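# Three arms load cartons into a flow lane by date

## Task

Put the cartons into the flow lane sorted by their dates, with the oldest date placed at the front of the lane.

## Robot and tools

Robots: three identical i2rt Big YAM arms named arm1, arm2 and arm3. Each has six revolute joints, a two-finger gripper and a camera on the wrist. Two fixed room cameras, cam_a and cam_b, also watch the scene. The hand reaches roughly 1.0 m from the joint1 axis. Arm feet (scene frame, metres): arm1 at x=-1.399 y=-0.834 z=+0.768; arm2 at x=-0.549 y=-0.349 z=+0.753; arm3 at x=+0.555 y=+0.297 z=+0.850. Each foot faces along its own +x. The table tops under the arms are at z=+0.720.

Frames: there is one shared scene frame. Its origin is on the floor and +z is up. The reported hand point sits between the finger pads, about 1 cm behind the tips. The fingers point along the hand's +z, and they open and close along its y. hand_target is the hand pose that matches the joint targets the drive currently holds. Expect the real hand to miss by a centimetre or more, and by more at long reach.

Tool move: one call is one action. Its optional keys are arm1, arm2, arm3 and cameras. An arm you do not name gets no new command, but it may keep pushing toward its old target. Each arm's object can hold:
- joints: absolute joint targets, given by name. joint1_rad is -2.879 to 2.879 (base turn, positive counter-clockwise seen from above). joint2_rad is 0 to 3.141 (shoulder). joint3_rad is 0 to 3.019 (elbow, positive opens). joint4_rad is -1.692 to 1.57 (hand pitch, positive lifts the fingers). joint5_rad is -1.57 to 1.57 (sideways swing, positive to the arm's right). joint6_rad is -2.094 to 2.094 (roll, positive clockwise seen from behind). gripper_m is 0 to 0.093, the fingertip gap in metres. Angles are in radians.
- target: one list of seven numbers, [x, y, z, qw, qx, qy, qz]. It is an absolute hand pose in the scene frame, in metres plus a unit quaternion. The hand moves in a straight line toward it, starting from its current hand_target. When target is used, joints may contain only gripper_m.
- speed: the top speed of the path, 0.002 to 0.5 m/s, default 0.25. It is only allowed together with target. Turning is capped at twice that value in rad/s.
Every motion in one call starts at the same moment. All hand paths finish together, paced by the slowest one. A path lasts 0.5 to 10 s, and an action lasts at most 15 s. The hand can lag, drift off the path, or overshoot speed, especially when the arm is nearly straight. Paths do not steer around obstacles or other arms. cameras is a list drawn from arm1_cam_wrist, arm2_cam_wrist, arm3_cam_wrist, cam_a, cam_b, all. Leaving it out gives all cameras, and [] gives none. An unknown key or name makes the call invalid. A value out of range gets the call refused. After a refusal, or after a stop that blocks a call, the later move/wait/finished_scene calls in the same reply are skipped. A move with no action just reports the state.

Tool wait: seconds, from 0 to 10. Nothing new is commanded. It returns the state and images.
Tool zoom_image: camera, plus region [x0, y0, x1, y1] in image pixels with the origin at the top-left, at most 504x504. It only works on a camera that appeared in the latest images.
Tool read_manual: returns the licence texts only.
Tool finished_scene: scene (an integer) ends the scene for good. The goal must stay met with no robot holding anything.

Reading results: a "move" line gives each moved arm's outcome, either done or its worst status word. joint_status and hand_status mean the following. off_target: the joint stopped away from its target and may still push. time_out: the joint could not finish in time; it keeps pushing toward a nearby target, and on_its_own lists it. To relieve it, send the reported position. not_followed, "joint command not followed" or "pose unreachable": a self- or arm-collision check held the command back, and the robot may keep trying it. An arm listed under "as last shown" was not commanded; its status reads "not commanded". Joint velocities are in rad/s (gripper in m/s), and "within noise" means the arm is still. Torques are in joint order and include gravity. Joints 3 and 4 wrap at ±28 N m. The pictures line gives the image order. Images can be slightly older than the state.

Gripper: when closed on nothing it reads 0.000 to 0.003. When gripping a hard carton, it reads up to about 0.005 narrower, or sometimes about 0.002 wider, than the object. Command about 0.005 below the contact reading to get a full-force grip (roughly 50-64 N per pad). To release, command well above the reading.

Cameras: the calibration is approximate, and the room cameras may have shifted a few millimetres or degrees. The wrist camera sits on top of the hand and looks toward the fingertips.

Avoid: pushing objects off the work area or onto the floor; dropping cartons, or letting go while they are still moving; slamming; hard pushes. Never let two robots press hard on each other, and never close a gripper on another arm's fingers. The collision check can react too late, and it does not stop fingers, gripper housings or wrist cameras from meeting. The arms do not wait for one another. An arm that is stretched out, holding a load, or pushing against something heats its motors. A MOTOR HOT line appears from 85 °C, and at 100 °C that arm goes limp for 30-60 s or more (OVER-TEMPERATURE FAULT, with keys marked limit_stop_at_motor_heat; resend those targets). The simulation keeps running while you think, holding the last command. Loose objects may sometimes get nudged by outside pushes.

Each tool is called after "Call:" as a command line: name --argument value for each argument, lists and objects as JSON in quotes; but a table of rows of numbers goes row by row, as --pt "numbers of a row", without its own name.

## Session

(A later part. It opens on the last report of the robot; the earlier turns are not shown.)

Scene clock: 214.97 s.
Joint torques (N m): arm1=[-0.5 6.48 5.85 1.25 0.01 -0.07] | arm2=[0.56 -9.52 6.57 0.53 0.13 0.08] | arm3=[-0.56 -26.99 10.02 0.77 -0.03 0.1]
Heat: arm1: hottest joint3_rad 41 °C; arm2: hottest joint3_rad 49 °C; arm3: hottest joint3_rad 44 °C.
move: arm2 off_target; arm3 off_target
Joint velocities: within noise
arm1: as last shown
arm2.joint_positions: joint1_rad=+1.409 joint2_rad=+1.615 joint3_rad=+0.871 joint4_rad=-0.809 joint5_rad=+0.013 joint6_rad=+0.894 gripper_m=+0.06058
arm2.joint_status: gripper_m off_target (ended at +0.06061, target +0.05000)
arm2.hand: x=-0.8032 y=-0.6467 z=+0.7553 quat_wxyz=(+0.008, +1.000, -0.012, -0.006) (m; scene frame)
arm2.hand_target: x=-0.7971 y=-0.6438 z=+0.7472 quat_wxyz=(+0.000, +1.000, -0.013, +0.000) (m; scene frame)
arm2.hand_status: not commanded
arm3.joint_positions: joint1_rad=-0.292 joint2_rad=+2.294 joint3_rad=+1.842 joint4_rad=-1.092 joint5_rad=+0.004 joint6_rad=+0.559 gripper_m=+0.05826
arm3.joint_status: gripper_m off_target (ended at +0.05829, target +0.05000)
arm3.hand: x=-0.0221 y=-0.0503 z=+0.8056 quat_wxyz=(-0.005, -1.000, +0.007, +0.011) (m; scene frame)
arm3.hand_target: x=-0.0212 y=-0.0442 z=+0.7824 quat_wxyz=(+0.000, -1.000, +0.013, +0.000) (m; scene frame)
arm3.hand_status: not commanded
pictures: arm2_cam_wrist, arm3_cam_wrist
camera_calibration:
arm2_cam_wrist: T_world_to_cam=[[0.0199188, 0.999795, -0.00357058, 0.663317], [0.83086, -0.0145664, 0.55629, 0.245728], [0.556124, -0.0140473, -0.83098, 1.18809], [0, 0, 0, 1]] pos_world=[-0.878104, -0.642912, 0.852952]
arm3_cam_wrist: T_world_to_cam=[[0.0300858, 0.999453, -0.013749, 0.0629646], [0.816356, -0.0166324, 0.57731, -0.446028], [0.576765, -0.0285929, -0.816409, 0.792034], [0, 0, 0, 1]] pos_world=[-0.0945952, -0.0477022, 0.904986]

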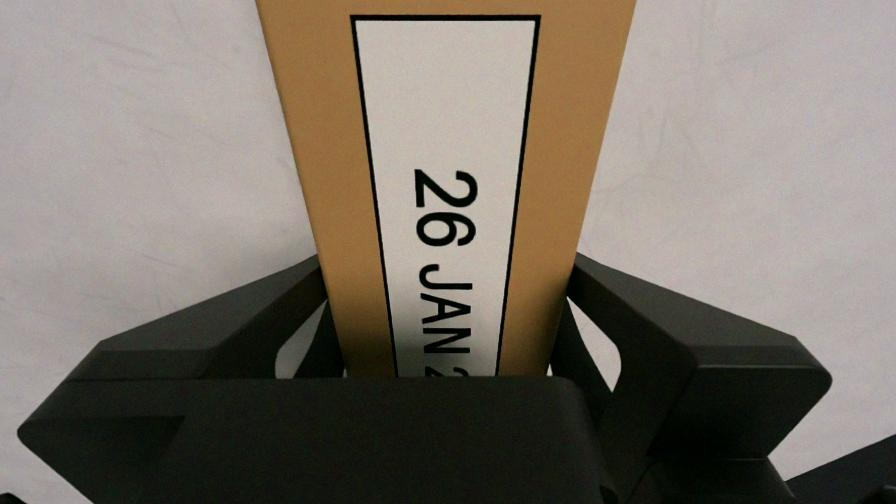

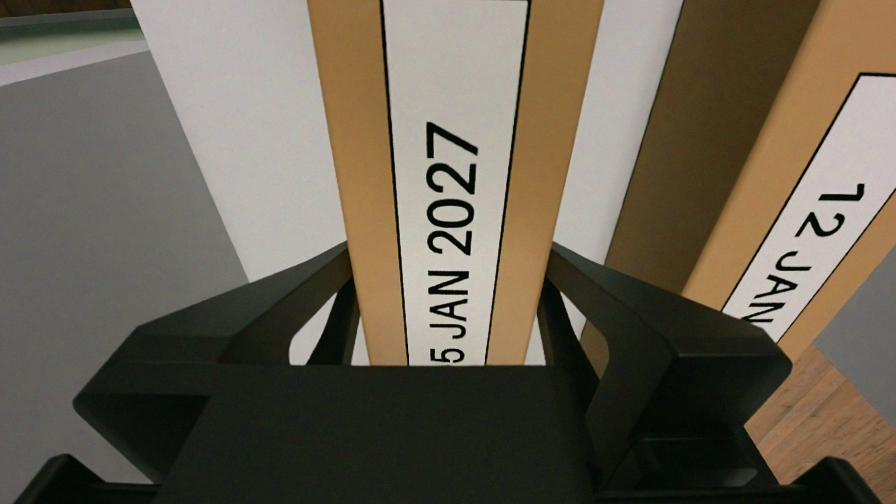

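Call:
move --arm2 '{"target": [-0.797, -0.644, 0.905, 0, 0.9999, -0.0131, 0], "speed": 0.3}' --arm3 '{"target": [0.0, -0.045, 0.91, 0, 1, 0, 0], "speed": 0.3}' --cameras '["arm3_cam_wrist"]'

Call:
move --arm2 '{"joints": {"joint1_rad": -1.688, "joint2_rad": 1.53, "joint3_rad": 1.26, "joint4_rad": -1.30, "joint5_rad": 0, "joint6_rad": 0.915}}' --arm3 '{"target": [0.34, 0, 0.92, 0, 1, 0, 0], "speed": 0.4}' --cameras '[]'

Call:
move --arm2 '{"target": [0.012, -0.038, 0.865, 0, 0, 1, 0], "speed": 0.35}' --arm3 '{"target": [0.50, -0.345, 0.865, 0.008, 0.999, 0, -0.0419], "speed": 0.4}' --cameras '["arm3_cam_wrist", "arm2_cam_wrist"]'

Scene clock: 226.40 s.
Joint torques (N m): arm1=[-0.56 6.48 5.85 1.25 0.01 -0.07] | arm2=[0.73 -8.82 14.61 -0.35 0.06 0.1] | arm3=[0.85 -30.86 13.18 -0.09 0.02 0.03]
Heat: arm1: hottest joint3_rad 40 °C; arm2: hottest joint3_rad 49 °C; arm3: hottest joint3_rad 44 °C.
move: arm2 off_target; arm3 off_target
Joint velocities: within noise
arm1: as last shown
arm2.joint_positions: joint1_rad=+1.413 joint2_rad=+1.393 joint3_rad=+1.007 joint4_rad=-1.246 joint5_rad=+0.014 joint6_rad=+0.899 gripper_m=+0.06058
arm2.joint_status: not commanded
arm2.hand: x=-0.7836 y=-0.6220 z=+0.8800 quat_wxyz=(-0.023, +0.999, -0.013, +0.019) (m; scene frame)
arm2.hand_target: x=-0.7959 y=-0.6427 z=+0.9051 quat_wxyz=(+0.000, +1.000, -0.013, +0.000) (m; scene frame)
arm2.hand_status: off_target (0.036 m and 3.4 deg from the pose sent, 0.150 m and 1.1 deg at the start)
arm3.joint_positions: joint1_rad=-0.292 joint2_rad=+2.159 joint3_rad=+1.828 joint4_rad=-1.278 joint5_rad=+0.003 joint6_rad=+0.559 gripper_m=+0.05826
arm3.joint_status: not commanded
arm3.hand: x=+0.0063 y=-0.0333 z=+0.8870 quat_wxyz=(+0.011, -1.000, +0.007, -0.017) (m; scene frame)
arm3.hand_target: x=+0.0006 y=-0.0445 z=+0.9099 quat_wxyz=(+0.000, -1.000, +0.000, +0.000) (m; scene frame)
arm3.hand_status: off_target (0.027 m and 2.4 deg from the pose sent, 0.107 m and 1.7 deg at the start)
pictures: arm3_cam_wrist
camera_calibration:
arm3_cam_wrist: T_world_to_cam=[[0.0298101, 0.999341, 0.0207218, 0.0155725], [0.782518, -0.0362309, 0.621573, -0.555615], [0.621914, -0.00231395, -0.783082, 0.813654], [0, 0, 0, 1]] pos_world=[-0.0717087, -0.0338099, 0.98219]

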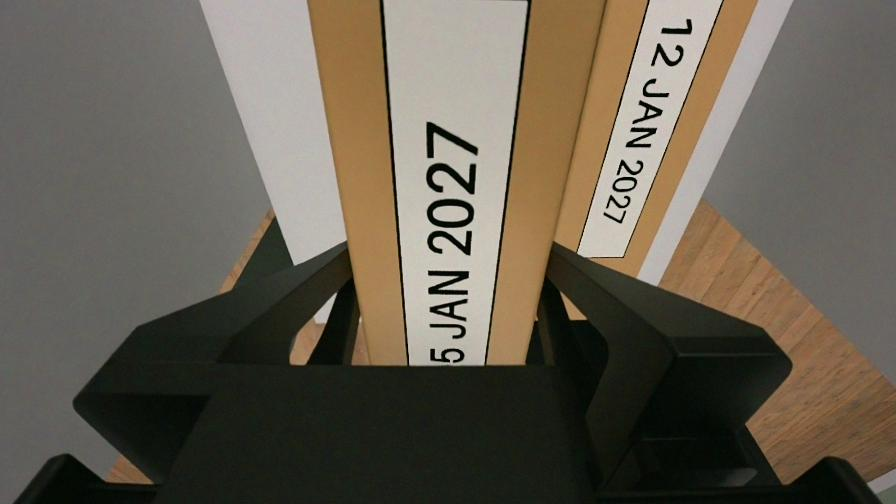

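Scene clock: 228.97 s.
Joint torques (N m): arm1=[-0.56 6.48 5.85 1.25 0.01 -0.07] | arm2=[-0.03 -13.68 12.21 -0.27 0.01 0.09] | arm3=[0.91 -16.38 10.14 0.51 0.2 0.15]
Heat: arm1: hottest joint3_rad 40 °C; arm2: hottest joint3_rad 49 °C; arm3: hottest joint3_rad 44 °C.
move: arm2 done; arm3 off_target
Joint velocities: within noise
arm1: as last shown
arm2.joint_positions: joint1_rad=-1.689 joint2_rad=+1.550 joint3_rad=+1.223 joint4_rad=-1.291 joint5_rad=+0.001 joint6_rad=+0.906 gripper_m=+0.06061
arm2.joint_status: all done
arm2.hand: x=-0.2853 y=-0.0060 z=+0.8938 quat_wxyz=(+0.009, +0.004, -1.000, +0.025) (m; scene frame)
arm2.hand_target: x=-0.2797 y=+0.0031 z=+0.9155 quat_wxyz=(-0.005, +0.000, -1.000, +0.005) (m; scene frame)
arm2.hand_status: not commanded
arm3.joint_positions: joint1_rad=+0.102 joint2_rad=+1.466 joint3_rad=+0.881 joint4_rad=-1.030 joint5_rad=-0.002 joint6_rad=+0.939 gripper_m=+0.05826
arm3.joint_status: not commanded
arm3.hand: x=+0.3430 y=+0.0093 z=+0.9075 quat_wxyz=(+0.017, -1.000, +0.000, -0.015) (m; scene frame)
arm3.hand_target: x=+0.3401 y=+0.0002 z=+0.9199 quat_wxyz=(+0.000, -1.000, +0.000, +0.000) (m; scene frame)
arm3.hand_status: off_target (0.016 m and 2.6 deg from the pose sent, 0.337 m and 2.4 deg at the start)
pictures: none
No camera images: "cameras" was empty.

Scene clock: 231.13 s.
Joint torques (N m): arm1=[-0.56 6.48 5.85 1.25 0.01 -0.07] | arm2=[0.15 -20.13 15.77 -0.35 -0.06 -0.12] | arm3=[-0.15 -27.87 15.13 -0.18 0.31 0.16]
Heat: arm1: hottest joint3_rad 40 °C; arm2: hottest joint3_rad 50 °C; arm3: hottest joint3_rad 44 °C.
move: arm2 off_target; arm3 off_target
Joint velocities: within noise
arm1: as last shown
arm2.joint_positions: joint1_rad=-2.107 joint2_rad=+2.074 joint3_rad=+1.803 joint4_rad=-1.370 joint5_rad=-0.012 joint6_rad=+0.512 gripper_m=+0.06061
arm2.joint_status: not commanded
arm2.hand: x=-0.0096 y=-0.0544 z=+0.8365 quat_wxyz=(+0.029, -0.009, -0.999, +0.017) (m; scene frame)
arm2.hand_target: x=+0.0098 y=-0.0392 z=+0.8657 quat_wxyz=(-0.001, +0.000, -1.000, +0.000) (m; scene frame)
arm2.hand_status: off_target (0.039 m and 4.0 deg from the pose sent, 0.300 m and 3.0 deg at the start)
arm3.joint_positions: joint1_rad=+0.680 joint2_rad=+2.148 joint3_rad=+1.690 joint4_rad=-1.136 joint5_rad=+0.081 joint6_rad=+1.499 gripper_m=+0.05826
arm3.joint_status: not commanded
arm3.hand: x=+0.5061 y=-0.3228 z=+0.8463 quat_wxyz=(+0.015, -0.999, -0.009, +0.039) (m; scene frame)
arm3.hand_target: x=+0.5001 y=-0.3437 z=+0.8655 quat_wxyz=(-0.008, -0.999, +0.000, +0.042) (m; scene frame)
arm3.hand_status: off_target (0.030 m and 2.8 deg from the pose sent, 0.390 m and 7.1 deg at the start; pose on its path clipped on 20 of 65 steps)
pictures: arm2_cam_wrist, arm3_cam_wrist
camera_calibration:
arm2_cam_wrist: T_world_to_cam=[[-0.0109597, -0.998787, 0.0480069, -0.0965639], [-0.790036, 0.0380791, 0.611876, -0.509324], [-0.612962, -0.0312212, -0.789495, 0.775731], [0, 0, 0, 1]] pos_world=[0.0720509, -0.0528329, 0.928715]
arm3_cam_wrist: T_world_to_cam=[[-0.000769946, 0.999655, 0.0262588, 0.301759], [0.846851, -0.0133134, 0.531663, -0.881002], [0.531829, 0.0226466, -0.846549, 0.577471], [0, 0, 0, 1]] pos_world=[0.439194, -0.326462, 0.94933]

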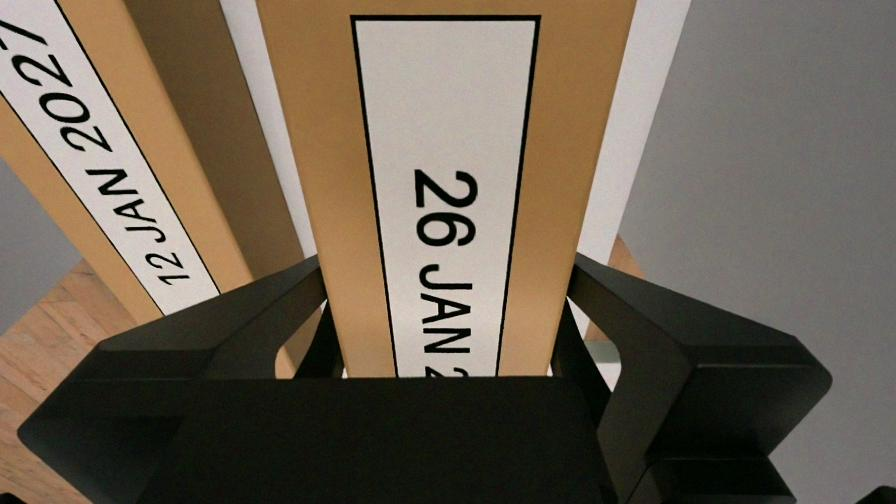

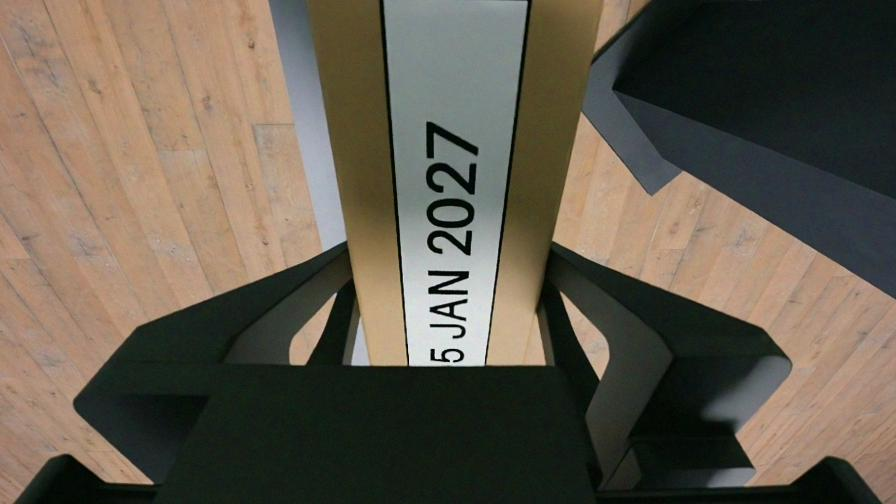

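Call:
move --arm2 '{"target": [0.01, -0.042, 0.785, 0, 0, 1, 0], "speed": 0.15}' --arm3 '{"target": [0.50, -0.333, 0.808, 0.008, 0.999, 0, -0.0419], "speed": 0.15}' --cameras '[]'

Call:
move --arm2 '{"target": [0.01, -0.042, 0.769, 0, 0, 1, 0], "speed": 0.1}' --arm3 '{"target": [0.50, -0.332, 0.795, 0.008, 0.999, 0, -0.0419], "speed": 0.08}' --cameras '["arm3_cam_wrist"]'

Scene clock: 236.60 s.
Joint torques (N m): arm1=[-0.56 6.42 5.85 1.25 0.01 -0.07] | arm2=[-0.03 -21.07 9.24 0.53 -0.06 -0.09] | arm3=[-0.5 -27.93 10.18 0.61 0.11 0.11]
Heat: arm1: hottest joint3_rad 40 °C; arm2: hottest joint3_rad 52 °C; arm3: hottest joint3_rad 44 °C.
move: arm2 done; arm3 done
Joint velocities: within noise
arm1: as last shown
arm2.joint_positions: joint1_rad=-2.107 joint2_rad=+2.141 joint3_rad=+1.769 joint4_rad=-1.211 joint5_rad=-0.013 joint6_rad=+0.508 gripper_m=+0.06061
arm2.joint_status: not commanded
arm2.hand: x=+0.0099 y=-0.0447 z=+0.7824 quat_wxyz=(+0.004, -0.006, -1.000, +0.003) (m; scene frame)
arm2.hand_target: x=+0.0099 y=-0.0420 z=+0.7849 quat_wxyz=(+0.000, +0.000, -1.000, +0.000) (m; scene frame)
arm2.hand_status: done (0.004 m and 0.9 deg from the pose sent, 0.056 m and 4.0 deg at the start)
arm3.joint_positions: joint1_rad=+0.680 joint2_rad=+2.192 joint3_rad=+1.652 joint4_rad=-1.024 joint5_rad=+0.087 joint6_rad=+1.502 gripper_m=+0.05826
arm3.joint_status: not commanded
arm3.hand: x=+0.5050 y=-0.3276 z=+0.8074 quat_wxyz=(-0.001, -0.999, -0.007, +0.042) (m; scene frame)
arm3.hand_target: x=+0.5000 y=-0.3328 z=+0.8080 quat_wxyz=(-0.008, -0.999, +0.000, +0.042) (m; scene frame)
arm3.hand_status: done (0.007 m and 1.1 deg from the pose sent, 0.040 m and 2.8 deg at the start)
pictures: none
No camera images: "cameras" was empty.

Scene clock: 237.57 s.
Joint torques (N m): arm1=[-0.56 6.48 5.85 1.25 0.01 -0.07] | arm2=[-0.03 -19.9 8.17 0.88 -0.06 -0.1] | arm3=[-0.44 -26.17 9.48 1.18 0.11 0.02]
Heat: arm1: hottest joint3_rad 40 °C; arm2: hottest joint3_rad 52 °C; arm3: hottest joint3_rad 44 °C.
move: arm2 off_target; arm3 off_target
Joint velocities: within noise
arm1.joint_positions: joint1_rad=+0.211 joint2_rad=+0.442 joint3_rad=+1.545 joint4_rad=-1.492 joint5_rad=+0.001 joint6_rad=+0.209 gripper_m=+0.08997
arm1.joint_status: not commanded
arm1.hand: x=-1.4296 y=-0.9416 z=+1.3685 quat_wxyz=(-0.380, -0.711, -0.432, +0.404) (m; scene frame)
arm1.hand_target: x=-1.4318 y=-0.9435 z=+1.3664 quat_wxyz=(-0.371, -0.716, -0.431, +0.404) (m; scene frame)
arm1.hand_status: not commanded
arm2.joint_positions: joint1_rad=-2.107 joint2_rad=+2.142 joint3_rad=+1.764 joint4_rad=-1.186 joint5_rad=-0.013 joint6_rad=+0.508 gripper_m=+0.06061
arm2.joint_status: not commanded
arm2.hand: x=+0.0136 y=-0.0427 z=+0.7804 quat_wxyz=(-0.005, -0.006, -1.000, -0.002) (m; scene frame)
arm2.hand_target: x=+0.0099 y=-0.0421 z=+0.7692 quat_wxyz=(+0.000, +0.000, -1.000, +0.000) (m; scene frame)
arm2.hand_status: off_target (0.012 m and 0.9 deg from the pose sent, 0.014 m and 0.9 deg at the start)
arm3.joint_positions: joint1_rad=+0.680 joint2_rad=+2.192 joint3_rad=+1.649 joint4_rad=-1.013 joint5_rad=+0.087 joint6_rad=+1.511 gripper_m=+0.05826
arm3.joint_status: not commanded
arm3.hand: x=+0.5049 y=-0.3288 z=+0.8063 quat_wxyz=(-0.005, -0.999, -0.002, +0.043) (m; scene frame)
arm3.hand_target: x=+0.5001 y=-0.3318 z=+0.7952 quat_wxyz=(-0.008, -0.999, +0.000, +0.042) (m; scene frame)
arm3.hand_status: off_target (0.013 m and 0.4 deg from the pose sent, 0.014 m and 1.1 deg at the start)
pictures: arm3_cam_wrist
camera_calibration:
arm3_cam_wrist: T_world_to_cam=[[0.0103598, 0.999854, -0.0136134, 0.335469], [0.850982, -0.00166656, 0.525193, -0.851795], [0.525093, -0.0170257, -0.850874, 0.538351], [0, 0, 0, 1]] pos_world=[0.438702, -0.327674, 0.909993]

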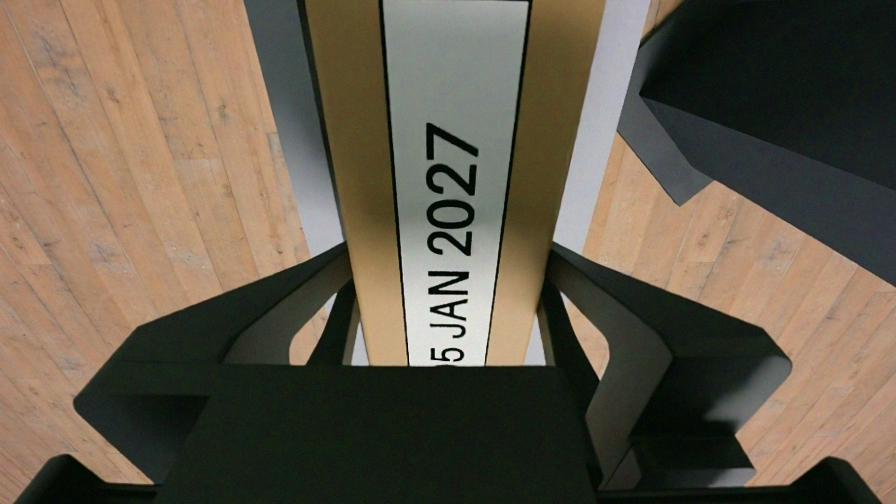

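Call:
move --arm2 '{"target": [0.01, -0.042, 0.776, 0, 0, 1, 0], "joints": {"gripper_m": 0.08}, "speed": 0.1}' --arm3 '{"target": [0.50, -0.332, 0.801, 0.008, 0.999, 0, -0.0419], "joints": {"gripper_m": 0.085}, "speed": 0.1}' --cameras '[]'

Call:
move --arm2 '{"target": [0.0, -0.042, 0.90, 0, 0, 1, 0], "speed": 0.25}' --arm3 '{"target": [0.50, -0.325, 0.93, 0, 1, 0, 0], "speed": 0.3}' --cameras '["arm3_cam_wrist"]'

Call:
move --arm2 '{"target": [-0.33, 0.0, 0.93, 0, 0, 1, 0], "speed": 0.4}' --arm3 '{"joints": {"joint1_rad": 0.025, "joint2_rad": 1.459, "joint3_rad": 1.002, "joint4_rad": -1.114, "joint5_rad": 0, "joint6_rad": 0.861}}' --cameras '[]'

Call:
move --arm3 '{"target": [0.001, 0.057, 0.88, 0, 1, 0, 0], "joints": {"gripper_m": 0.085}, "speed": 0.35}' --cameras '["arm3_cam_wrist"]'

Scene clock: 246.80 s.
Joint torques (N m): arm1=[-0.5 6.48 5.85 1.25 0.01 -0.08] | arm2=[-0.03 -20.84 8.79 0.23 -0.05 -0.11] | arm3=[-0.62 -27.11 9.84 0.46 0.13 0.02]
Heat: arm1: hottest joint3_rad 39 °C; arm2: hottest joint3_rad 52 °C; arm3: hottest joint3_rad 43 °C.
move: arm2 done; arm3 done
Joint velocities: within noise
arm1: as last shown
arm2.joint_positions: joint1_rad=-2.107 joint2_rad=+2.142 joint3_rad=+1.764 joint4_rad=-1.184 joint5_rad=-0.013 joint6_rad=+0.508 gripper_m=+0.07994
arm2.joint_status: all done
arm2.hand: x=+0.0140 y=-0.0425 z=+0.7804 quat_wxyz=(-0.006, -0.006, -1.000, -0.002) (m; scene frame)
arm2.hand_target: x=+0.0100 y=-0.0420 z=+0.7760 quat_wxyz=(+0.000, +0.000, -1.000, +0.000) (m; scene frame)
arm2.hand_status: done (0.006 m and 1.0 deg from the pose sent, 0.006 m and 0.9 deg at the start)
arm3.joint_positions: joint1_rad=+0.680 joint2_rad=+2.192 joint3_rad=+1.648 joint4_rad=-1.002 joint5_rad=+0.086 joint6_rad=+1.511 gripper_m=+0.08494
arm3.joint_status: all done
arm3.hand: x=+0.5048 y=-0.3313 z=+0.8062 quat_wxyz=(-0.010, -0.999, -0.002, +0.043) (m; scene frame)
arm3.hand_target: x=+0.5000 y=-0.3319 z=+0.8010 quat_wxyz=(-0.008, -0.999, +0.000, +0.042) (m; scene frame)
arm3.hand_status: done (0.007 m and 0.4 deg from the pose sent, 0.008 m and 0.5 deg at the start)
pictures: none
No camera images: "cameras" was empty.

Scene clock: 248.20 s.
Joint torques (N m): arm1=[-0.56 6.48 5.85 1.25 0.01 -0.07] | arm2=[0.32 -17.96 13.98 0.03 0.03 -0.06] | arm3=[-0.56 -24.64 13.29 -0.09 0.03 -0.02]
Heat: arm1: hottest joint3_rad 39 °C; arm2: hottest joint3_rad 52 °C; arm3: hottest joint3_rad 43 °C.
move: arm2 off_target; arm3 done
Joint velocities: within noise
arm1: as last shown
arm2.joint_positions: joint1_rad=-2.106 joint2_rad=+2.007 joint3_rad=+1.846 joint4_rad=-1.435 joint5_rad=-0.015 joint6_rad=+0.508 gripper_m=+0.07995
arm2.joint_status: not commanded
arm2.hand: x=-0.0107 y=-0.0533 z=+0.8930 quat_wxyz=(+0.010, -0.006, -1.000, +0.005) (m; scene frame)
arm2.hand_target: x=-0.0007 y=-0.0423 z=+0.9000 quat_wxyz=(+0.000, +0.000, -1.000, +0.000) (m; scene frame)
arm2.hand_status: off_target (0.017 m and 1.4 deg from the pose sent, 0.120 m and 1.0 deg at the start)
arm3.joint_positions: joint1_rad=+0.658 joint2_rad=+2.029 joint3_rad=+1.736 joint4_rad=-1.273 joint5_rad=+0.005 joint6_rad=+1.494 gripper_m=+0.08494
arm3.joint_status: not commanded
arm3.hand: x=+0.5057 y=-0.3176 z=+0.9336 quat_wxyz=(-0.002, -1.000, +0.000, +0.001) (m; scene frame)
arm3.hand_target: x=+0.4999 y=-0.3247 z=+0.9299 quat_wxyz=(+0.000, -1.000, +0.000, +0.000) (m; scene frame)
arm3.hand_status: done (0.010 m and 0.3 deg from the pose sent, 0.124 m and 5.0 deg at the start)
pictures: arm3_cam_wrist
camera_calibration:
arm3_cam_wrist: T_world_to_cam=[[0.0156889, 0.999856, -0.00645626, 0.316631], [0.804821, -0.00879655, 0.593453, -0.961977], [0.593311, -0.0145068, -0.804843, 0.569786], [0, 0, 0, 1]] pos_world=[0.431192, -0.316782, 1.03152]

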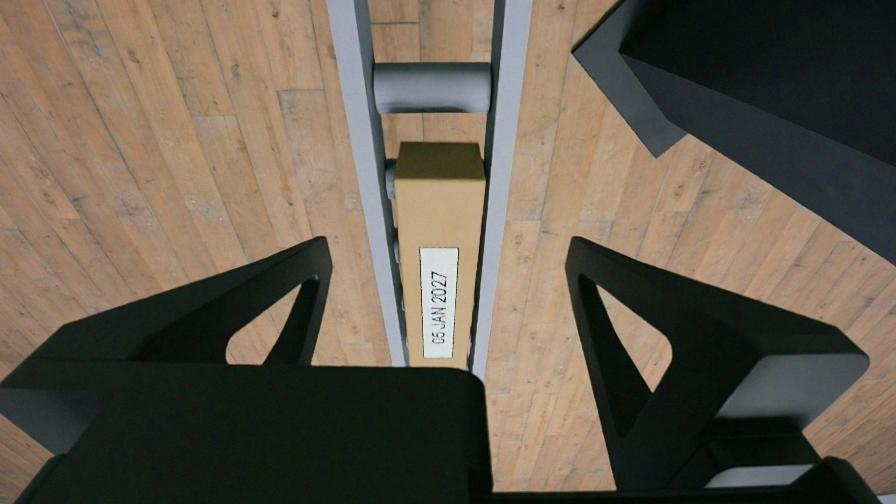

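Scene clock: 250.20 s.
Joint torques (N m): arm1=[-0.5 6.42 5.86 1.25 0.01 -0.08] | arm2=[0.15 -10.4 8.23 0.75 0.12 0.05] | arm3=[-0.15 -14.04 10.22 0.53 0.04 -0.04]
Heat: arm1: hottest joint3_rad 39 °C; arm2: hottest joint3_rad 52 °C; arm3: hottest joint3_rad 43 °C.
move: arm2 done; arm3 done
Joint velocities: within noise
arm1: as last shown
arm1.joint_positions: joint1_rad=+0.211 joint2_rad=+0.442 joint3_rad=+1.545 joint4_rad=-1.492 joint5_rad=+0.001 joint6_rad=+0.208 gripper_m=+0.08997
arm2.joint_positions: joint1_rad=-1.606 joint2_rad=+1.436 joint3_rad=+1.218 joint4_rad=-1.339 joint5_rad=-0.016 joint6_rad=+0.988 gripper_m=+0.07995
arm2.joint_status: not commanded
arm2.hand: x=-0.3269 y=+0.0023 z=+0.9374 quat_wxyz=(-0.002, +0.004, -1.000, -0.004) (m; scene frame)
arm2.hand_target: x=-0.3300 y=+0.0000 z=+0.9300 quat_wxyz=(+0.000, +0.000, -1.000, +0.000) (m; scene frame)
arm2.hand_status: done (0.008 m and 0.7 deg from the pose sent, 0.326 m and 1.4 deg at the start)
arm3.joint_positions: joint1_rad=+0.031 joint2_rad=+1.450 joint3_rad=+0.998 joint4_rad=-1.120 joint5_rad=+0.002 joint6_rad=+0.870 gripper_m=+0.08494
arm3.joint_status: all done
arm3.hand: x=+0.3035 y=+0.0028 z=+0.9517 quat_wxyz=(+0.001, -1.000, +0.001, -0.001) (m; scene frame)
arm3.hand_target: x=+0.3002 y=+0.0020 z=+0.9497 quat_wxyz=(+0.000, -1.000, +0.000, -0.001) (m; scene frame)
arm3.hand_status: not commanded
pictures: none
No camera images: "cameras" was empty.

Scene clock: 252.13 s.
Joint torques (N m): arm1=[-0.5 6.53 5.85 1.25 0.01 -0.07] | arm2=[0.15 -10.46 8.21 0.76 0.11 0.1] | arm3=[0.32 -23.47 13.63 0.1 -0.02 -0.05]
Heat: arm1: hottest joint3_rad 39 °C; arm2: hottest joint3_rad 52 °C; arm3: hottest joint3_rad 43 °C.
move: arm3 off_target
Joint velocities: within noise
arm1, arm2: as last shown
arm2.joint_positions: joint1_rad=-1.606 joint2_rad=+1.436 joint3_rad=+1.218 joint4_rad=-1.339 joint5_rad=-0.016 joint6_rad=+0.989 gripper_m=+0.07995
arm3.joint_positions: joint1_rad=-0.428 joint2_rad=+2.016 joint3_rad=+1.575 joint4_rad=-1.128 joint5_rad=+0.003 joint6_rad=+0.420 gripper_m=+0.08494
arm3.joint_status: all done
arm3.hand: x=+0.0108 y=+0.0634 z=+0.8828 quat_wxyz=(+0.001, -1.000, +0.006, +0.000) (m; scene frame)
arm3.hand_target: x=+0.0013 y=+0.0571 z=+0.8800 quat_wxyz=(+0.000, -1.000, +0.000, +0.000) (m; scene frame)
arm3.hand_status: off_target (0.012 m and 0.7 deg from the pose sent, 0.316 m and 0.2 deg at the start)
pictures: arm3_cam_wrist
camera_calibration:
arm3_cam_wrist: T_world_to_cam=[[0.0275322, 0.999621, -0.0000825211, -0.0627344], [0.803193, -0.0220729, 0.59531, -0.531027], [0.595083, -0.0164565, -0.803496, 0.82702], [0, 0, 0, 1]] pos_world=[-0.0639015, 0.0645992, 0.980628]

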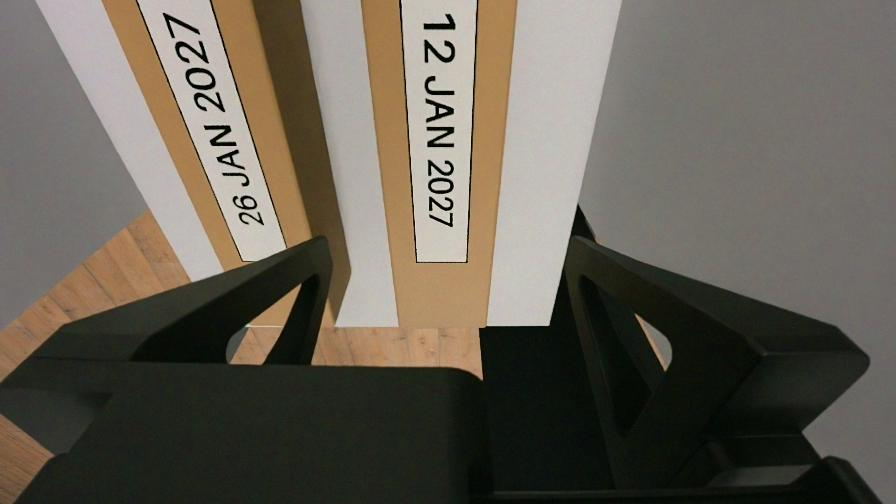

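Call:
move --arm3 '{"target": [-0.006, 0.0625, 0.79, 0, 0.9999, -0.0131, 0], "speed": 0.15}' --cameras '[]'

Call:
move --arm3 '{"joints": {"gripper_m": 0.05}}' --cameras '["arm3_cam_wrist"]'

Scene clock: 260.63 s.
Joint torques (N m): arm1=[-0.56 6.42 5.85 1.25 0.01 -0.08] | arm2=[0.15 -10.4 8.21 0.76 0.11 0.1] | arm3=[-0.56 -25.29 9.8 0.75 -0.02 0.11]
Heat: arm1: hottest joint3_rad 39 °C; arm2: hottest joint3_rad 51 °C; arm3: hottest joint3_rad 44 °C.
move: arm3 off_target
Joint velocities: within noise
arm1, arm2: as last shown
arm3.joint_positions: joint1_rad=-0.428 joint2_rad=+2.150 joint3_rad=+1.564 joint4_rad=-0.975 joint5_rad=+0.003 joint6_rad=+0.420 gripper_m=+0.08494
arm3.joint_status: not commanded
arm3.hand: x=-0.0023 y=+0.0577 z=+0.8019 quat_wxyz=(+0.000, -1.000, +0.006, +0.004) (m; scene frame)
arm3.hand_target: x=-0.0057 y=+0.0626 z=+0.7901 quat_wxyz=(+0.000, -1.000, +0.013, +0.000) (m; scene frame)
arm3.hand_status: off_target (0.013 m and 0.9 deg from the pose sent, 0.094 m and 0.8 deg at the start)
pictures: none
No camera images: "cameras" was empty.

Scene clock: 261.23 s.
Joint torques (N m): arm1=[-0.56 6.48 5.83 1.26 0.01 -0.07] | arm2=[0.15 -10.46 8.21 0.76 0.12 0.09] | arm3=[-0.73 -24.94 9.77 0.76 -0.05 0.11]
Heat: arm1: hottest joint3_rad 39 °C; arm2: hottest joint3_rad 51 °C; arm3: hottest joint3_rad 44 °C.
move: arm3 off_target
Joint velocities: within noise
arm1, arm2: as last shown
arm3.joint_positions: joint1_rad=-0.429 joint2_rad=+2.150 joint3_rad=+1.564 joint4_rad=-0.975 joint5_rad=+0.004 joint6_rad=+0.420 gripper_m=+0.05815
arm3.joint_status: gripper_m off_target (ended at +0.05818, target +0.05000)
arm3.hand: x=-0.0024 y=+0.0581 z=+0.8019 quat_wxyz=(+0.000, -1.000, +0.006, +0.004) (m; scene frame)
arm3.hand_target: x=-0.0058 y=+0.0626 z=+0.7901 quat_wxyz=(+0.000, -1.000, +0.013, +0.000) (m; scene frame)
arm3.hand_status: not commanded
pictures: arm3_cam_wrist
camera_calibration:
arm3_cam_wrist: T_world_to_cam=[[0.0279935, 0.999605, -0.00265635, -0.0549458], [0.80756, -0.0210491, 0.58941, -0.467588], [0.589121, -0.0186448, -0.80783, 0.773258], [0, 0, 0, 1]] pos_world=[-0.0763996, 0.059499, 0.900115]

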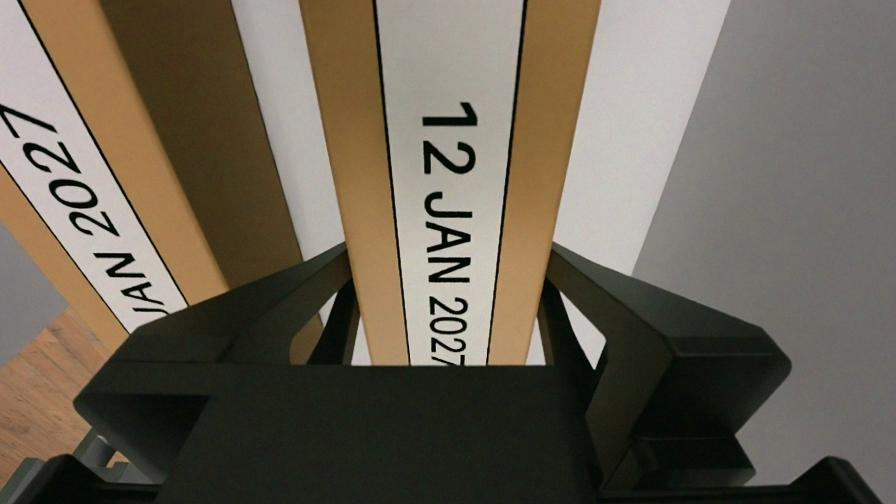

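Call:
move --arm3 '{"target": [0.02, 0.058, 0.91, 0, 1, 0, 0], "speed": 0.3}' --cameras '[]'

Call:
move --arm3 '{"target": [0.34, 0.0, 0.92, 0, 1, 0, 0], "speed": 0.4}' --cameras '[]'

Call:
move --arm3 '{"target": [0.50, -0.345, 0.865, 0.008, 0.999, 0, -0.0419], "speed": 0.4}' --cameras '["arm3_cam_wrist"]'

Call:
move --arm3 '{"target": [0.50, -0.333, 0.804, 0.008, 0.999, 0, -0.0419], "speed": 0.15}' --cameras '[]'

Call:
move --arm3 '{"target": [0.50, -0.332, 0.791, 0.008, 0.999, 0, -0.0419], "speed": 0.08}' --cameras '["arm3_cam_wrist"]'

Scene clock: 268.60 s.
Joint torques (N m): arm1=[-0.56 6.48 5.83 1.26 0.02 -0.08] | arm2=[0.15 -10.4 8.21 0.76 0.11 0.09] | arm3=[1.08 -25.64 12.77 -0.08 0.01 0.08]
Heat: arm1: hottest joint3_rad 39 °C; arm2: hottest joint3_rad 50 °C; arm3: hottest joint3_rad 44 °C.
move: arm3 off_target
Joint velocities: within noise
arm1, arm2: as last shown
arm3.joint_positions: joint1_rad=-0.425 joint2_rad=+1.972 joint3_rad=+1.547 joint4_rad=-1.166 joint5_rad=+0.003 joint6_rad=+0.420 gripper_m=+0.05815
arm3.joint_status: not commanded
arm3.hand: x=+0.0270 y=+0.0685 z=+0.8980 quat_wxyz=(+0.006, -1.000, +0.004, -0.010) (m; scene frame)
arm3.hand_target: x=+0.0204 y=+0.0582 z=+0.9100 quat_wxyz=(+0.000, -1.000, +0.000, +0.000) (m; scene frame)
arm3.hand_status: off_target (0.017 m and 1.4 deg from the pose sent, 0.110 m and 0.8 deg at the start)
pictures: none
No camera images: "cameras" was empty.

Scene clock: 270.60 s.
Joint torques (N m): arm1=[-0.56 6.48 5.85 1.26 0.01 -0.08] | arm2=[0.15 -10.4 8.21 0.76 0.11 0.09] | arm3=[0.85 -16.21 9.92 0.58 0.22 0.15]
Heat: arm1: hottest joint3_rad 38 °C; arm2: hottest joint3_rad 50 °C; arm3: hottest joint3_rad 44 °C.
move: arm3 off_target
Joint velocities: within noise
arm1.joint_positions: joint1_rad=+0.211 joint2_rad=+0.442 joint3_rad=+1.545 joint4_rad=-1.492 joint5_rad=+0.001 joint6_rad=+0.208 gripper_m=+0.08997
arm1.joint_status: not commanded
arm1.hand: x=-1.4296 y=-0.9416 z=+1.3685 quat_wxyz=(-0.380, -0.711, -0.432, +0.404) (m; scene frame)
arm1.hand_target: x=-1.4318 y=-0.9435 z=+1.3664 quat_wxyz=(-0.371, -0.716, -0.431, +0.404) (m; scene frame)
arm1.hand_status: not commanded
arm2: as last shown
arm3.joint_positions: joint1_rad=+0.103 joint2_rad=+1.463 joint3_rad=+0.884 joint4_rad=-1.031 joint5_rad=-0.002 joint6_rad=+0.939 gripper_m=+0.05815
arm3.joint_status: not commanded
arm3.hand: x=+0.3426 y=+0.0079 z=+0.9093 quat_wxyz=(+0.015, -1.000, +0.000, -0.013) (m; scene frame)
arm3.hand_target: x=+0.3401 y=+0.0001 z=+0.9201 quat_wxyz=(+0.000, -1.000, +0.000, +0.000) (m; scene frame)
arm3.hand_status: off_target (0.014 m and 2.3 deg from the pose sent, 0.321 m and 1.4 deg at the start)
pictures: none
No camera images: "cameras" was empty.

Scene clock: 272.73 s.
Joint torques (N m): arm1=[-0.56 6.48 5.83 1.25 0.01 -0.07] | arm2=[0.15 -10.4 8.21 0.75 0.11 0.1] | arm3=[-0.56 -27.11 14.83 -0.2 0.32 0.15]
Heat: arm1: hottest joint3_rad 38 °C; arm2: hottest joint3_rad 50 °C; arm3: hottest joint3_rad 44 °C.
move: arm3 off_target
Joint velocities: within noise
arm1, arm2: as last shown
arm3.joint_positions: joint1_rad=+0.680 joint2_rad=+2.144 joint3_rad=+1.694 joint4_rad=-1.137 joint5_rad=+0.081 joint6_rad=+1.499 gripper_m=+0.05815
arm3.joint_status: not commanded
arm3.hand: x=+0.5060 y=-0.3251 z=+0.8506 quat_wxyz=(+0.011, -0.999, -0.009, +0.039) (m; scene frame)
arm3.hand_target: x=+0.5001 y=-0.3439 z=+0.8653 quat_wxyz=(-0.008, -0.999, +0.000, +0.042) (m; scene frame)
arm3.hand_status: off_target (0.025 m and 2.4 deg from the pose sent, 0.389 m and 6.9 deg at the start; pose on its path clipped on 18 of 64 steps)
pictures: arm3_cam_wrist
camera_calibration:
arm3_cam_wrist: T_world_to_cam=[[-0.000719938, 0.999838, 0.0179602, 0.310995], [0.847077, -0.00893557, 0.531396, -0.881681], [0.53147, 0.0155962, -0.846933, 0.579489], [0, 0, 0, 1]] pos_world=[0.439094, -0.327861, 0.953724]

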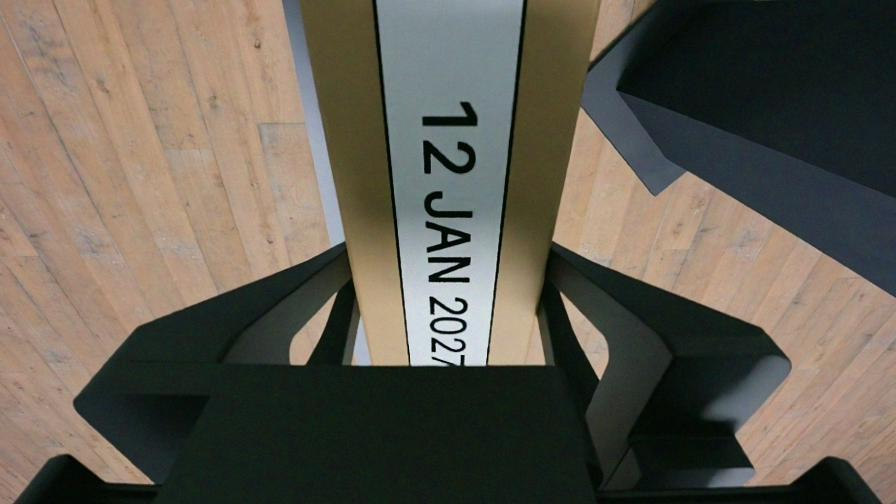

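Scene clock: 273.87 s.
Joint torques (N m): arm1=[-0.56 6.53 5.83 1.25 0.02 -0.07] | arm2=[0.15 -10.4 8.2 0.73 0.12 0.1] | arm3=[-0.79 -27.34 10.21 0.58 0.19 0.13]
Heat: arm1: hottest joint3_rad 38 °C; arm2: hottest joint3_rad 50 °C; arm3: hottest joint3_rad 44 °C.
move: arm3 done
Joint velocities: within noise
arm1, arm2: as last shown
arm3.joint_positions: joint1_rad=+0.680 joint2_rad=+2.192 joint3_rad=+1.650 joint4_rad=-1.014 joint5_rad=+0.084 joint6_rad=+1.499 gripper_m=+0.05815
arm3.joint_status: not commanded
arm3.hand: x=+0.5054 y=-0.3289 z=+0.8063 quat_wxyz=(-0.005, -0.999, -0.008, +0.041) (m; scene frame)
arm3.hand_target: x=+0.5001 y=-0.3329 z=+0.8041 quat_wxyz=(-0.008, -0.999, +0.000, +0.042) (m; scene frame)
arm3.hand_status: done (0.007 m and 1.0 deg from the pose sent, 0.048 m and 2.4 deg at the start)
pictures: none
No camera images: "cameras" was empty.

Scene clock: 274.83 s.
Joint torques (N m): arm1=[-0.56 6.53 5.87 1.26 0.01 -0.07] | arm2=[0.21 -10.4 8.2 0.75 0.11 0.09] | arm3=[-0.56 -25.88 9.43 1.13 0.21 0.11]
Heat: arm1: hottest joint3_rad 38 °C; arm2: hottest joint3_rad 50 °C; arm3: hottest joint3_rad 44 °C.
move: arm3 off_target
Joint velocities: within noise
arm1: as last shown
arm2.joint_positions: joint1_rad=-1.606 joint2_rad=+1.436 joint3_rad=+1.218 joint4_rad=-1.339 joint5_rad=-0.016 joint6_rad=+0.989 gripper_m=+0.07995
arm2.joint_status: not commanded
arm2.hand: x=-0.3269 y=+0.0023 z=+0.9374 quat_wxyz=(-0.002, +0.004, -1.000, -0.004) (m; scene frame)
arm2.hand_target: x=-0.3300 y=+0.0000 z=+0.9300 quat_wxyz=(+0.000, +0.000, -1.000, +0.000) (m; scene frame)
arm2.hand_status: not commanded
arm3.joint_positions: joint1_rad=+0.680 joint2_rad=+2.192 joint3_rad=+1.647 joint4_rad=-1.002 joint5_rad=+0.084 joint6_rad=+1.503 gripper_m=+0.05815
arm3.joint_status: not commanded
arm3.hand: x=+0.5053 y=-0.3307 z=+0.8055 quat_wxyz=(-0.009, -0.999, -0.006, +0.042) (m; scene frame)
arm3.hand_target: x=+0.5002 y=-0.3315 z=+0.7912 quat_wxyz=(-0.008, -0.999, +0.000, +0.042) (m; scene frame)
arm3.hand_status: off_target (0.015 m and 0.7 deg from the pose sent, 0.016 m and 1.0 deg at the start)
pictures: arm3_cam_wrist
camera_calibration:
arm3_cam_wrist: T_world_to_cam=[[0.00238723, 0.999759, -0.0218148, 0.347864], [0.849845, 0.00946876, 0.526947, -0.848868], [0.527027, -0.0197972, -0.849618, 0.534469], [0, 0, 0, 1]] pos_world=[0.438897, -0.329161, 0.908991]

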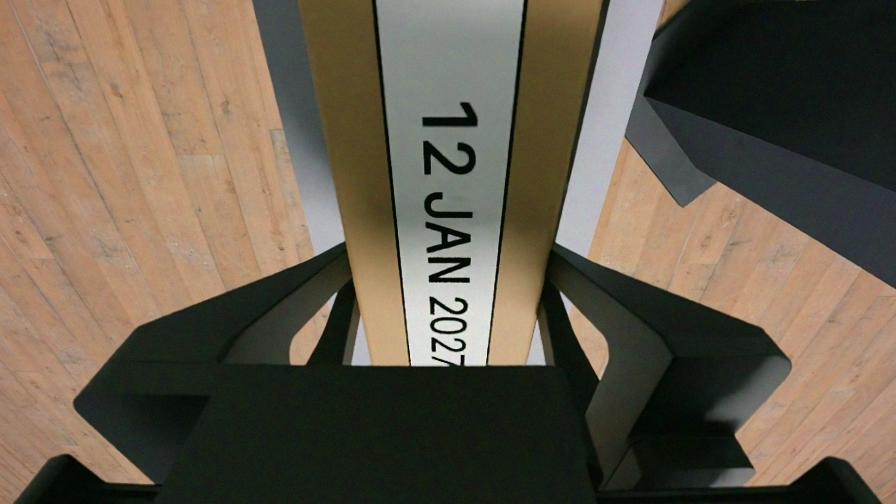

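Call:
move --arm3 '{"target": [0.50, -0.332, 0.80, 0.008, 0.999, 0, -0.0419], "joints": {"gripper_m": 0.085}, "speed": 0.1}' --cameras '[]'

Call:
move --arm3 '{"target": [0.50, -0.325, 0.93, 0, 1, 0, 0], "speed": 0.3}' --cameras '["arm3_cam_wrist"]'

Call:
move --arm3 '{"joints": {"joint1_rad": 0.025, "joint2_rad": 1.459, "joint3_rad": 1.002, "joint4_rad": -1.114, "joint5_rad": 0, "joint6_rad": 0.861}}' --cameras '[]'

Call:
move --arm3 '{"target": [-0.008, -0.048, 0.88, 0, 1, 0, 0], "speed": 0.35}' --cameras '["arm3_cam_wrist"]'

Scene clock: 280.57 s.
Joint torques (N m): arm1=[-0.5 6.48 5.86 1.24 0.02 -0.07] | arm2=[0.15 -10.4 8.21 0.76 0.11 0.09] | arm3=[-0.5 -27.05 9.87 0.2 0.22 0.11]
Heat: arm1: hottest joint3_rad 38 °C; arm2: hottest joint3_rad 50 °C; arm3: hottest joint3_rad 44 °C.
move: arm3 done
Joint velocities: within noise
arm1, arm2: as last shown
arm3.joint_positions: joint1_rad=+0.680 joint2_rad=+2.192 joint3_rad=+1.647 joint4_rad=-0.995 joint5_rad=+0.084 joint6_rad=+1.503 gripper_m=+0.08494
arm3.joint_status: all done
arm3.hand: x=+0.5052 y=-0.3322 z=+0.8055 quat_wxyz=(-0.012, -0.999, -0.006, +0.042) (m; scene frame)
arm3.hand_target: x=+0.5001 y=-0.3319 z=+0.8001 quat_wxyz=(-0.008, -0.999, +0.000, +0.042) (m; scene frame)
arm3.hand_status: done (0.008 m and 0.9 deg from the pose sent, 0.008 m and 0.7 deg at the start)
pictures: none
No camera images: "cameras" was empty.

Scene clock: 281.90 s.
Joint torques (N m): arm1=[-0.56 6.48 5.83 1.25 0.01 -0.07] | arm2=[0.15 -10.4 8.21 0.75 0.12 0.09] | arm3=[-0.56 -24.18 13.05 -0.06 0.03 -0.04]
Heat: arm1: hottest joint3_rad 38 °C; arm2: hottest joint3_rad 50 °C; arm3: hottest joint3_rad 44 °C.
move: arm3 done
Joint velocities: within noise
arm1, arm2: as last shown
arm3.joint_positions: joint1_rad=+0.657 joint2_rad=+2.026 joint3_rad=+1.738 joint4_rad=-1.273 joint5_rad=+0.005 joint6_rad=+1.494 gripper_m=+0.08495
arm3.joint_status: not commanded
arm3.hand: x=+0.5051 y=-0.3187 z=+0.9366 quat_wxyz=(-0.005, -1.000, +0.000, +0.002) (m; scene frame)
arm3.hand_target: x=+0.4999 y=-0.3247 z=+0.9300 quat_wxyz=(+0.000, -1.000, +0.000, +0.000) (m; scene frame)
arm3.hand_status: done (0.010 m and 0.6 deg from the pose sent, 0.125 m and 5.0 deg at the start)
pictures: arm3_cam_wrist
camera_calibration:
arm3_cam_wrist: T_world_to_cam=[[0.0164833, 0.999785, -0.0125408, 0.322988], [0.805089, -0.00583357, 0.593125, -0.962193], [0.592925, -0.0198731, -0.805013, 0.571127], [0, 0, 0, 1]] pos_world=[0.430692, -0.317182, 1.03452]

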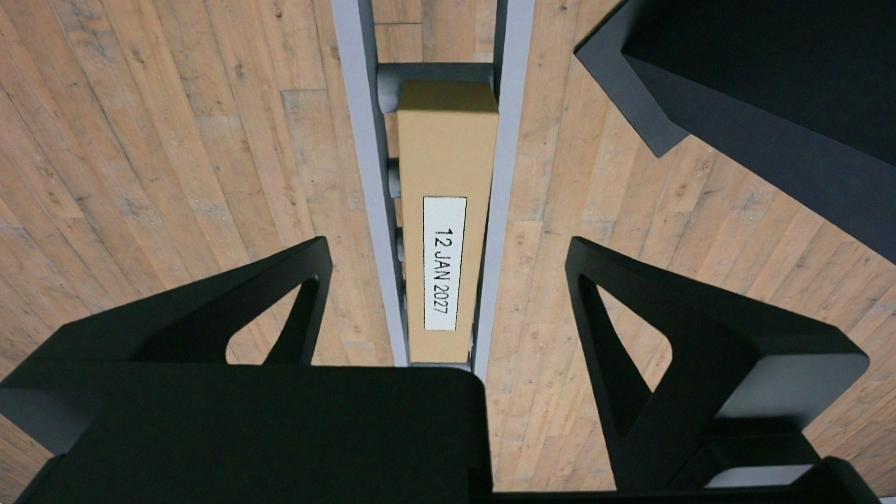

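Scene clock: 283.40 s.
Joint torques (N m): arm1=[-0.5 6.42 5.85 1.24 0.01 -0.07] | arm2=[0.21 -10.46 8.21 0.73 0.11 0.09] | arm3=[-0.38 -13.86 10.18 0.62 0.05 -0.04]
Heat: arm1: hottest joint3_rad 38 °C; arm2: hottest joint3_rad 50 °C; arm3: hottest joint3_rad 44 °C.
move: arm3 done
Joint velocities: within noise
arm1, arm2: as last shown
arm3.joint_positions: joint1_rad=+0.032 joint2_rad=+1.450 joint3_rad=+0.998 joint4_rad=-1.120 joint5_rad=+0.002 joint6_rad=+0.870 gripper_m=+0.08495
arm3.joint_status: all done
arm3.hand: x=+0.3035 y=+0.0026 z=+0.9517 quat_wxyz=(+0.001, -1.000, +0.001, -0.001) (m; scene frame)
arm3.hand_target: x=+0.3001 y=+0.0020 z=+0.9496 quat_wxyz=(+0.000, -1.000, +0.000, -0.001) (m; scene frame)
arm3.hand_status: not commanded
pictures: none
No camera images: "cameras" was empty.

Scene clock: 285.40 s.
Joint torques (N m): arm1=[-0.56 6.48 5.82 1.26 0.01 -0.08] | arm2=[0.21 -10.4 8.21 0.76 0.12 0.09] | arm3=[-0.21 -26.05 14.19 -0.01 0.01 -0.05]
Heat: arm1: hottest joint3_rad 38 °C; arm2: hottest joint3_rad 50 °C; arm3: hottest joint3_rad 44 °C.
move: arm3 off_target
Joint velocities: within noise
arm1, arm2: as last shown
arm3.joint_positions: joint1_rad=-0.284 joint2_rad=+2.158 joint3_rad=+1.823 joint4_rad=-1.232 joint5_rad=+0.003 joint6_rad=+0.561 gripper_m=+0.08495
arm3.joint_status: not commanded
arm3.hand: x=+0.0008 y=-0.0426 z=+0.8858 quat_wxyz=(+0.000, -1.000, +0.004, +0.001) (m; scene frame)
arm3.hand_target: x=-0.0076 y=-0.0477 z=+0.8801 quat_wxyz=(+0.000, -1.000, +0.000, +0.000) (m; scene frame)
arm3.hand_status: off_target (0.012 m and 0.5 deg from the pose sent, 0.324 m and 0.2 deg at the start)
pictures: arm3_cam_wrist
camera_calibration:
arm3_cam_wrist: T_world_to_cam=[[0.0241216, 0.999708, -0.00173749, 0.0449701], [0.804595, -0.0183822, 0.59354, -0.525282], [0.593335, -0.0157151, -0.804803, 0.834701], [0, 0, 0, 1]] pos_world=[-0.0737031, -0.0414953, 0.983623]

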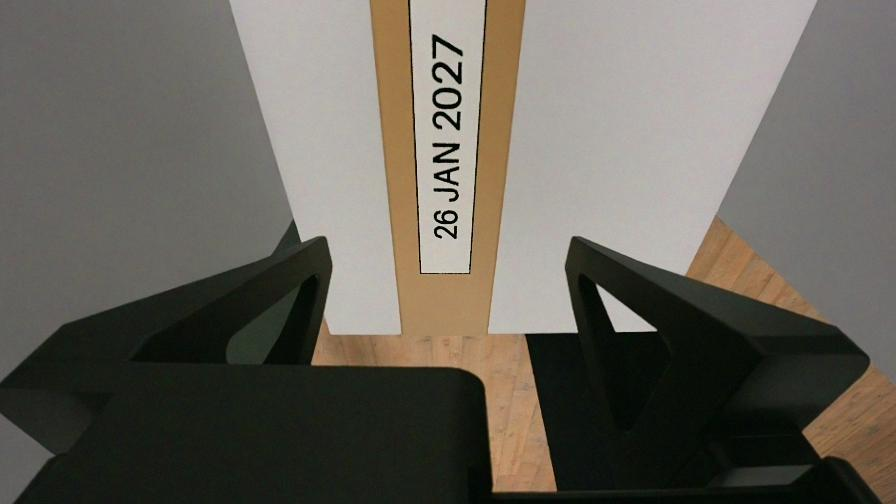

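Call:
move --arm3 '{"target": [-0.01, -0.0395, 0.788, 0, 0.9999, -0.0131, 0], "speed": 0.15}' --cameras '[]'

Call:
move --arm3 '{"joints": {"gripper_m": 0.05}}' --cameras '["arm3_cam_wrist"]'

Scene clock: 292.27 s.
Joint torques (N m): arm1=[-0.62 6.48 5.86 1.24 0.01 -0.07] | arm2=[0.21 -10.46 8.23 0.75 0.11 0.09] | arm3=[-0.62 -27.52 10.56 0.7 0 0.11]
Heat: arm1: hottest joint3_rad 38 °C; arm2: hottest joint3_rad 49 °C; arm3: hottest joint3_rad 43 °C.
move: arm3 off_target
Joint velocities: within noise
arm1.joint_positions: joint1_rad=+0.211 joint2_rad=+0.442 joint3_rad=+1.545 joint4_rad=-1.492 joint5_rad=+0.001 joint6_rad=+0.208 gripper_m=+0.08997
arm1.joint_status: not commanded
arm1.hand: x=-1.4296 y=-0.9416 z=+1.3685 quat_wxyz=(-0.380, -0.711, -0.432, +0.404) (m; scene frame)
arm1.hand_target: x=-1.4318 y=-0.9435 z=+1.3664 quat_wxyz=(-0.371, -0.716, -0.431, +0.404) (m; scene frame)
arm1.hand_status: not commanded
arm2: as last shown
arm3.joint_positions: joint1_rad=-0.286 joint2_rad=+2.267 joint3_rad=+1.775 joint4_rad=-1.073 joint5_rad=+0.003 joint6_rad=+0.560 gripper_m=+0.08495
arm3.joint_status: not commanded
arm3.hand: x=-0.0042 y=-0.0441 z=+0.8002 quat_wxyz=(+0.000, -1.000, +0.005, +0.002) (m; scene frame)
arm3.hand_target: x=-0.0097 y=-0.0392 z=+0.7882 quat_wxyz=(+0.000, -1.000, +0.013, +0.000) (m; scene frame)
arm3.hand_status: off_target (0.014 m and 1.0 deg from the pose sent, 0.098 m and 1.0 deg at the start)
pictures: none
No camera images: "cameras" was empty.

Scene clock: 292.87 s.
Joint torques (N m): arm1=[-0.56 6.53 5.85 1.25 0.01 -0.07] | arm2=[0.21 -10.52 8.21 0.75 0.11 0.09] | arm3=[-0.67 -27.46 10.58 0.76 0.03 0.11]
Heat: arm1: hottest joint3_rad 38 °C; arm2: hottest joint3_rad 49 °C; arm3: hottest joint3_rad 43 °C.
move: arm3 off_target
Joint velocities: within noise
arm1, arm2: as last shown
arm3.joint_positions: joint1_rad=-0.286 joint2_rad=+2.267 joint3_rad=+1.775 joint4_rad=-1.072 joint5_rad=+0.002 joint6_rad=+0.561 gripper_m=+0.05825
arm3.joint_status: gripper_m off_target (ended at +0.05827, target +0.05000)
arm3.hand: x=-0.0042 y=-0.0442 z=+0.8002 quat_wxyz=(-0.001, -1.000, +0.006, +0.002) (m; scene frame)
arm3.hand_target: x=-0.0097 y=-0.0393 z=+0.7882 quat_wxyz=(+0.000, -1.000, +0.013, +0.000) (m; scene frame)
arm3.hand_status: not commanded
pictures: arm3_cam_wrist
camera_calibration:
arm3_cam_wrist: T_world_to_cam=[[0.0267474, 0.999634, -0.00408772, 0.0484545], [0.805858, -0.0191425, 0.5918, -0.469122], [0.591505, -0.0191232, -0.806075, 0.769649], [0, 0, 0, 1]] pos_world=[-0.078501, -0.0426988, 0.898219]

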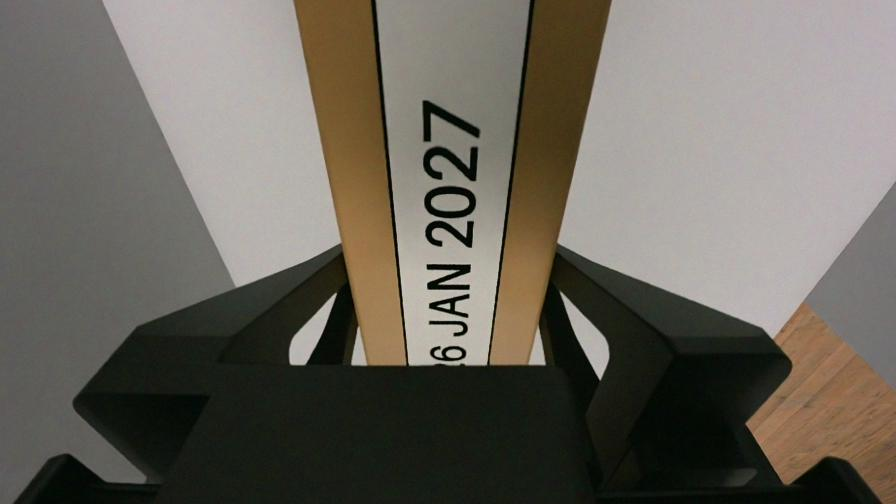

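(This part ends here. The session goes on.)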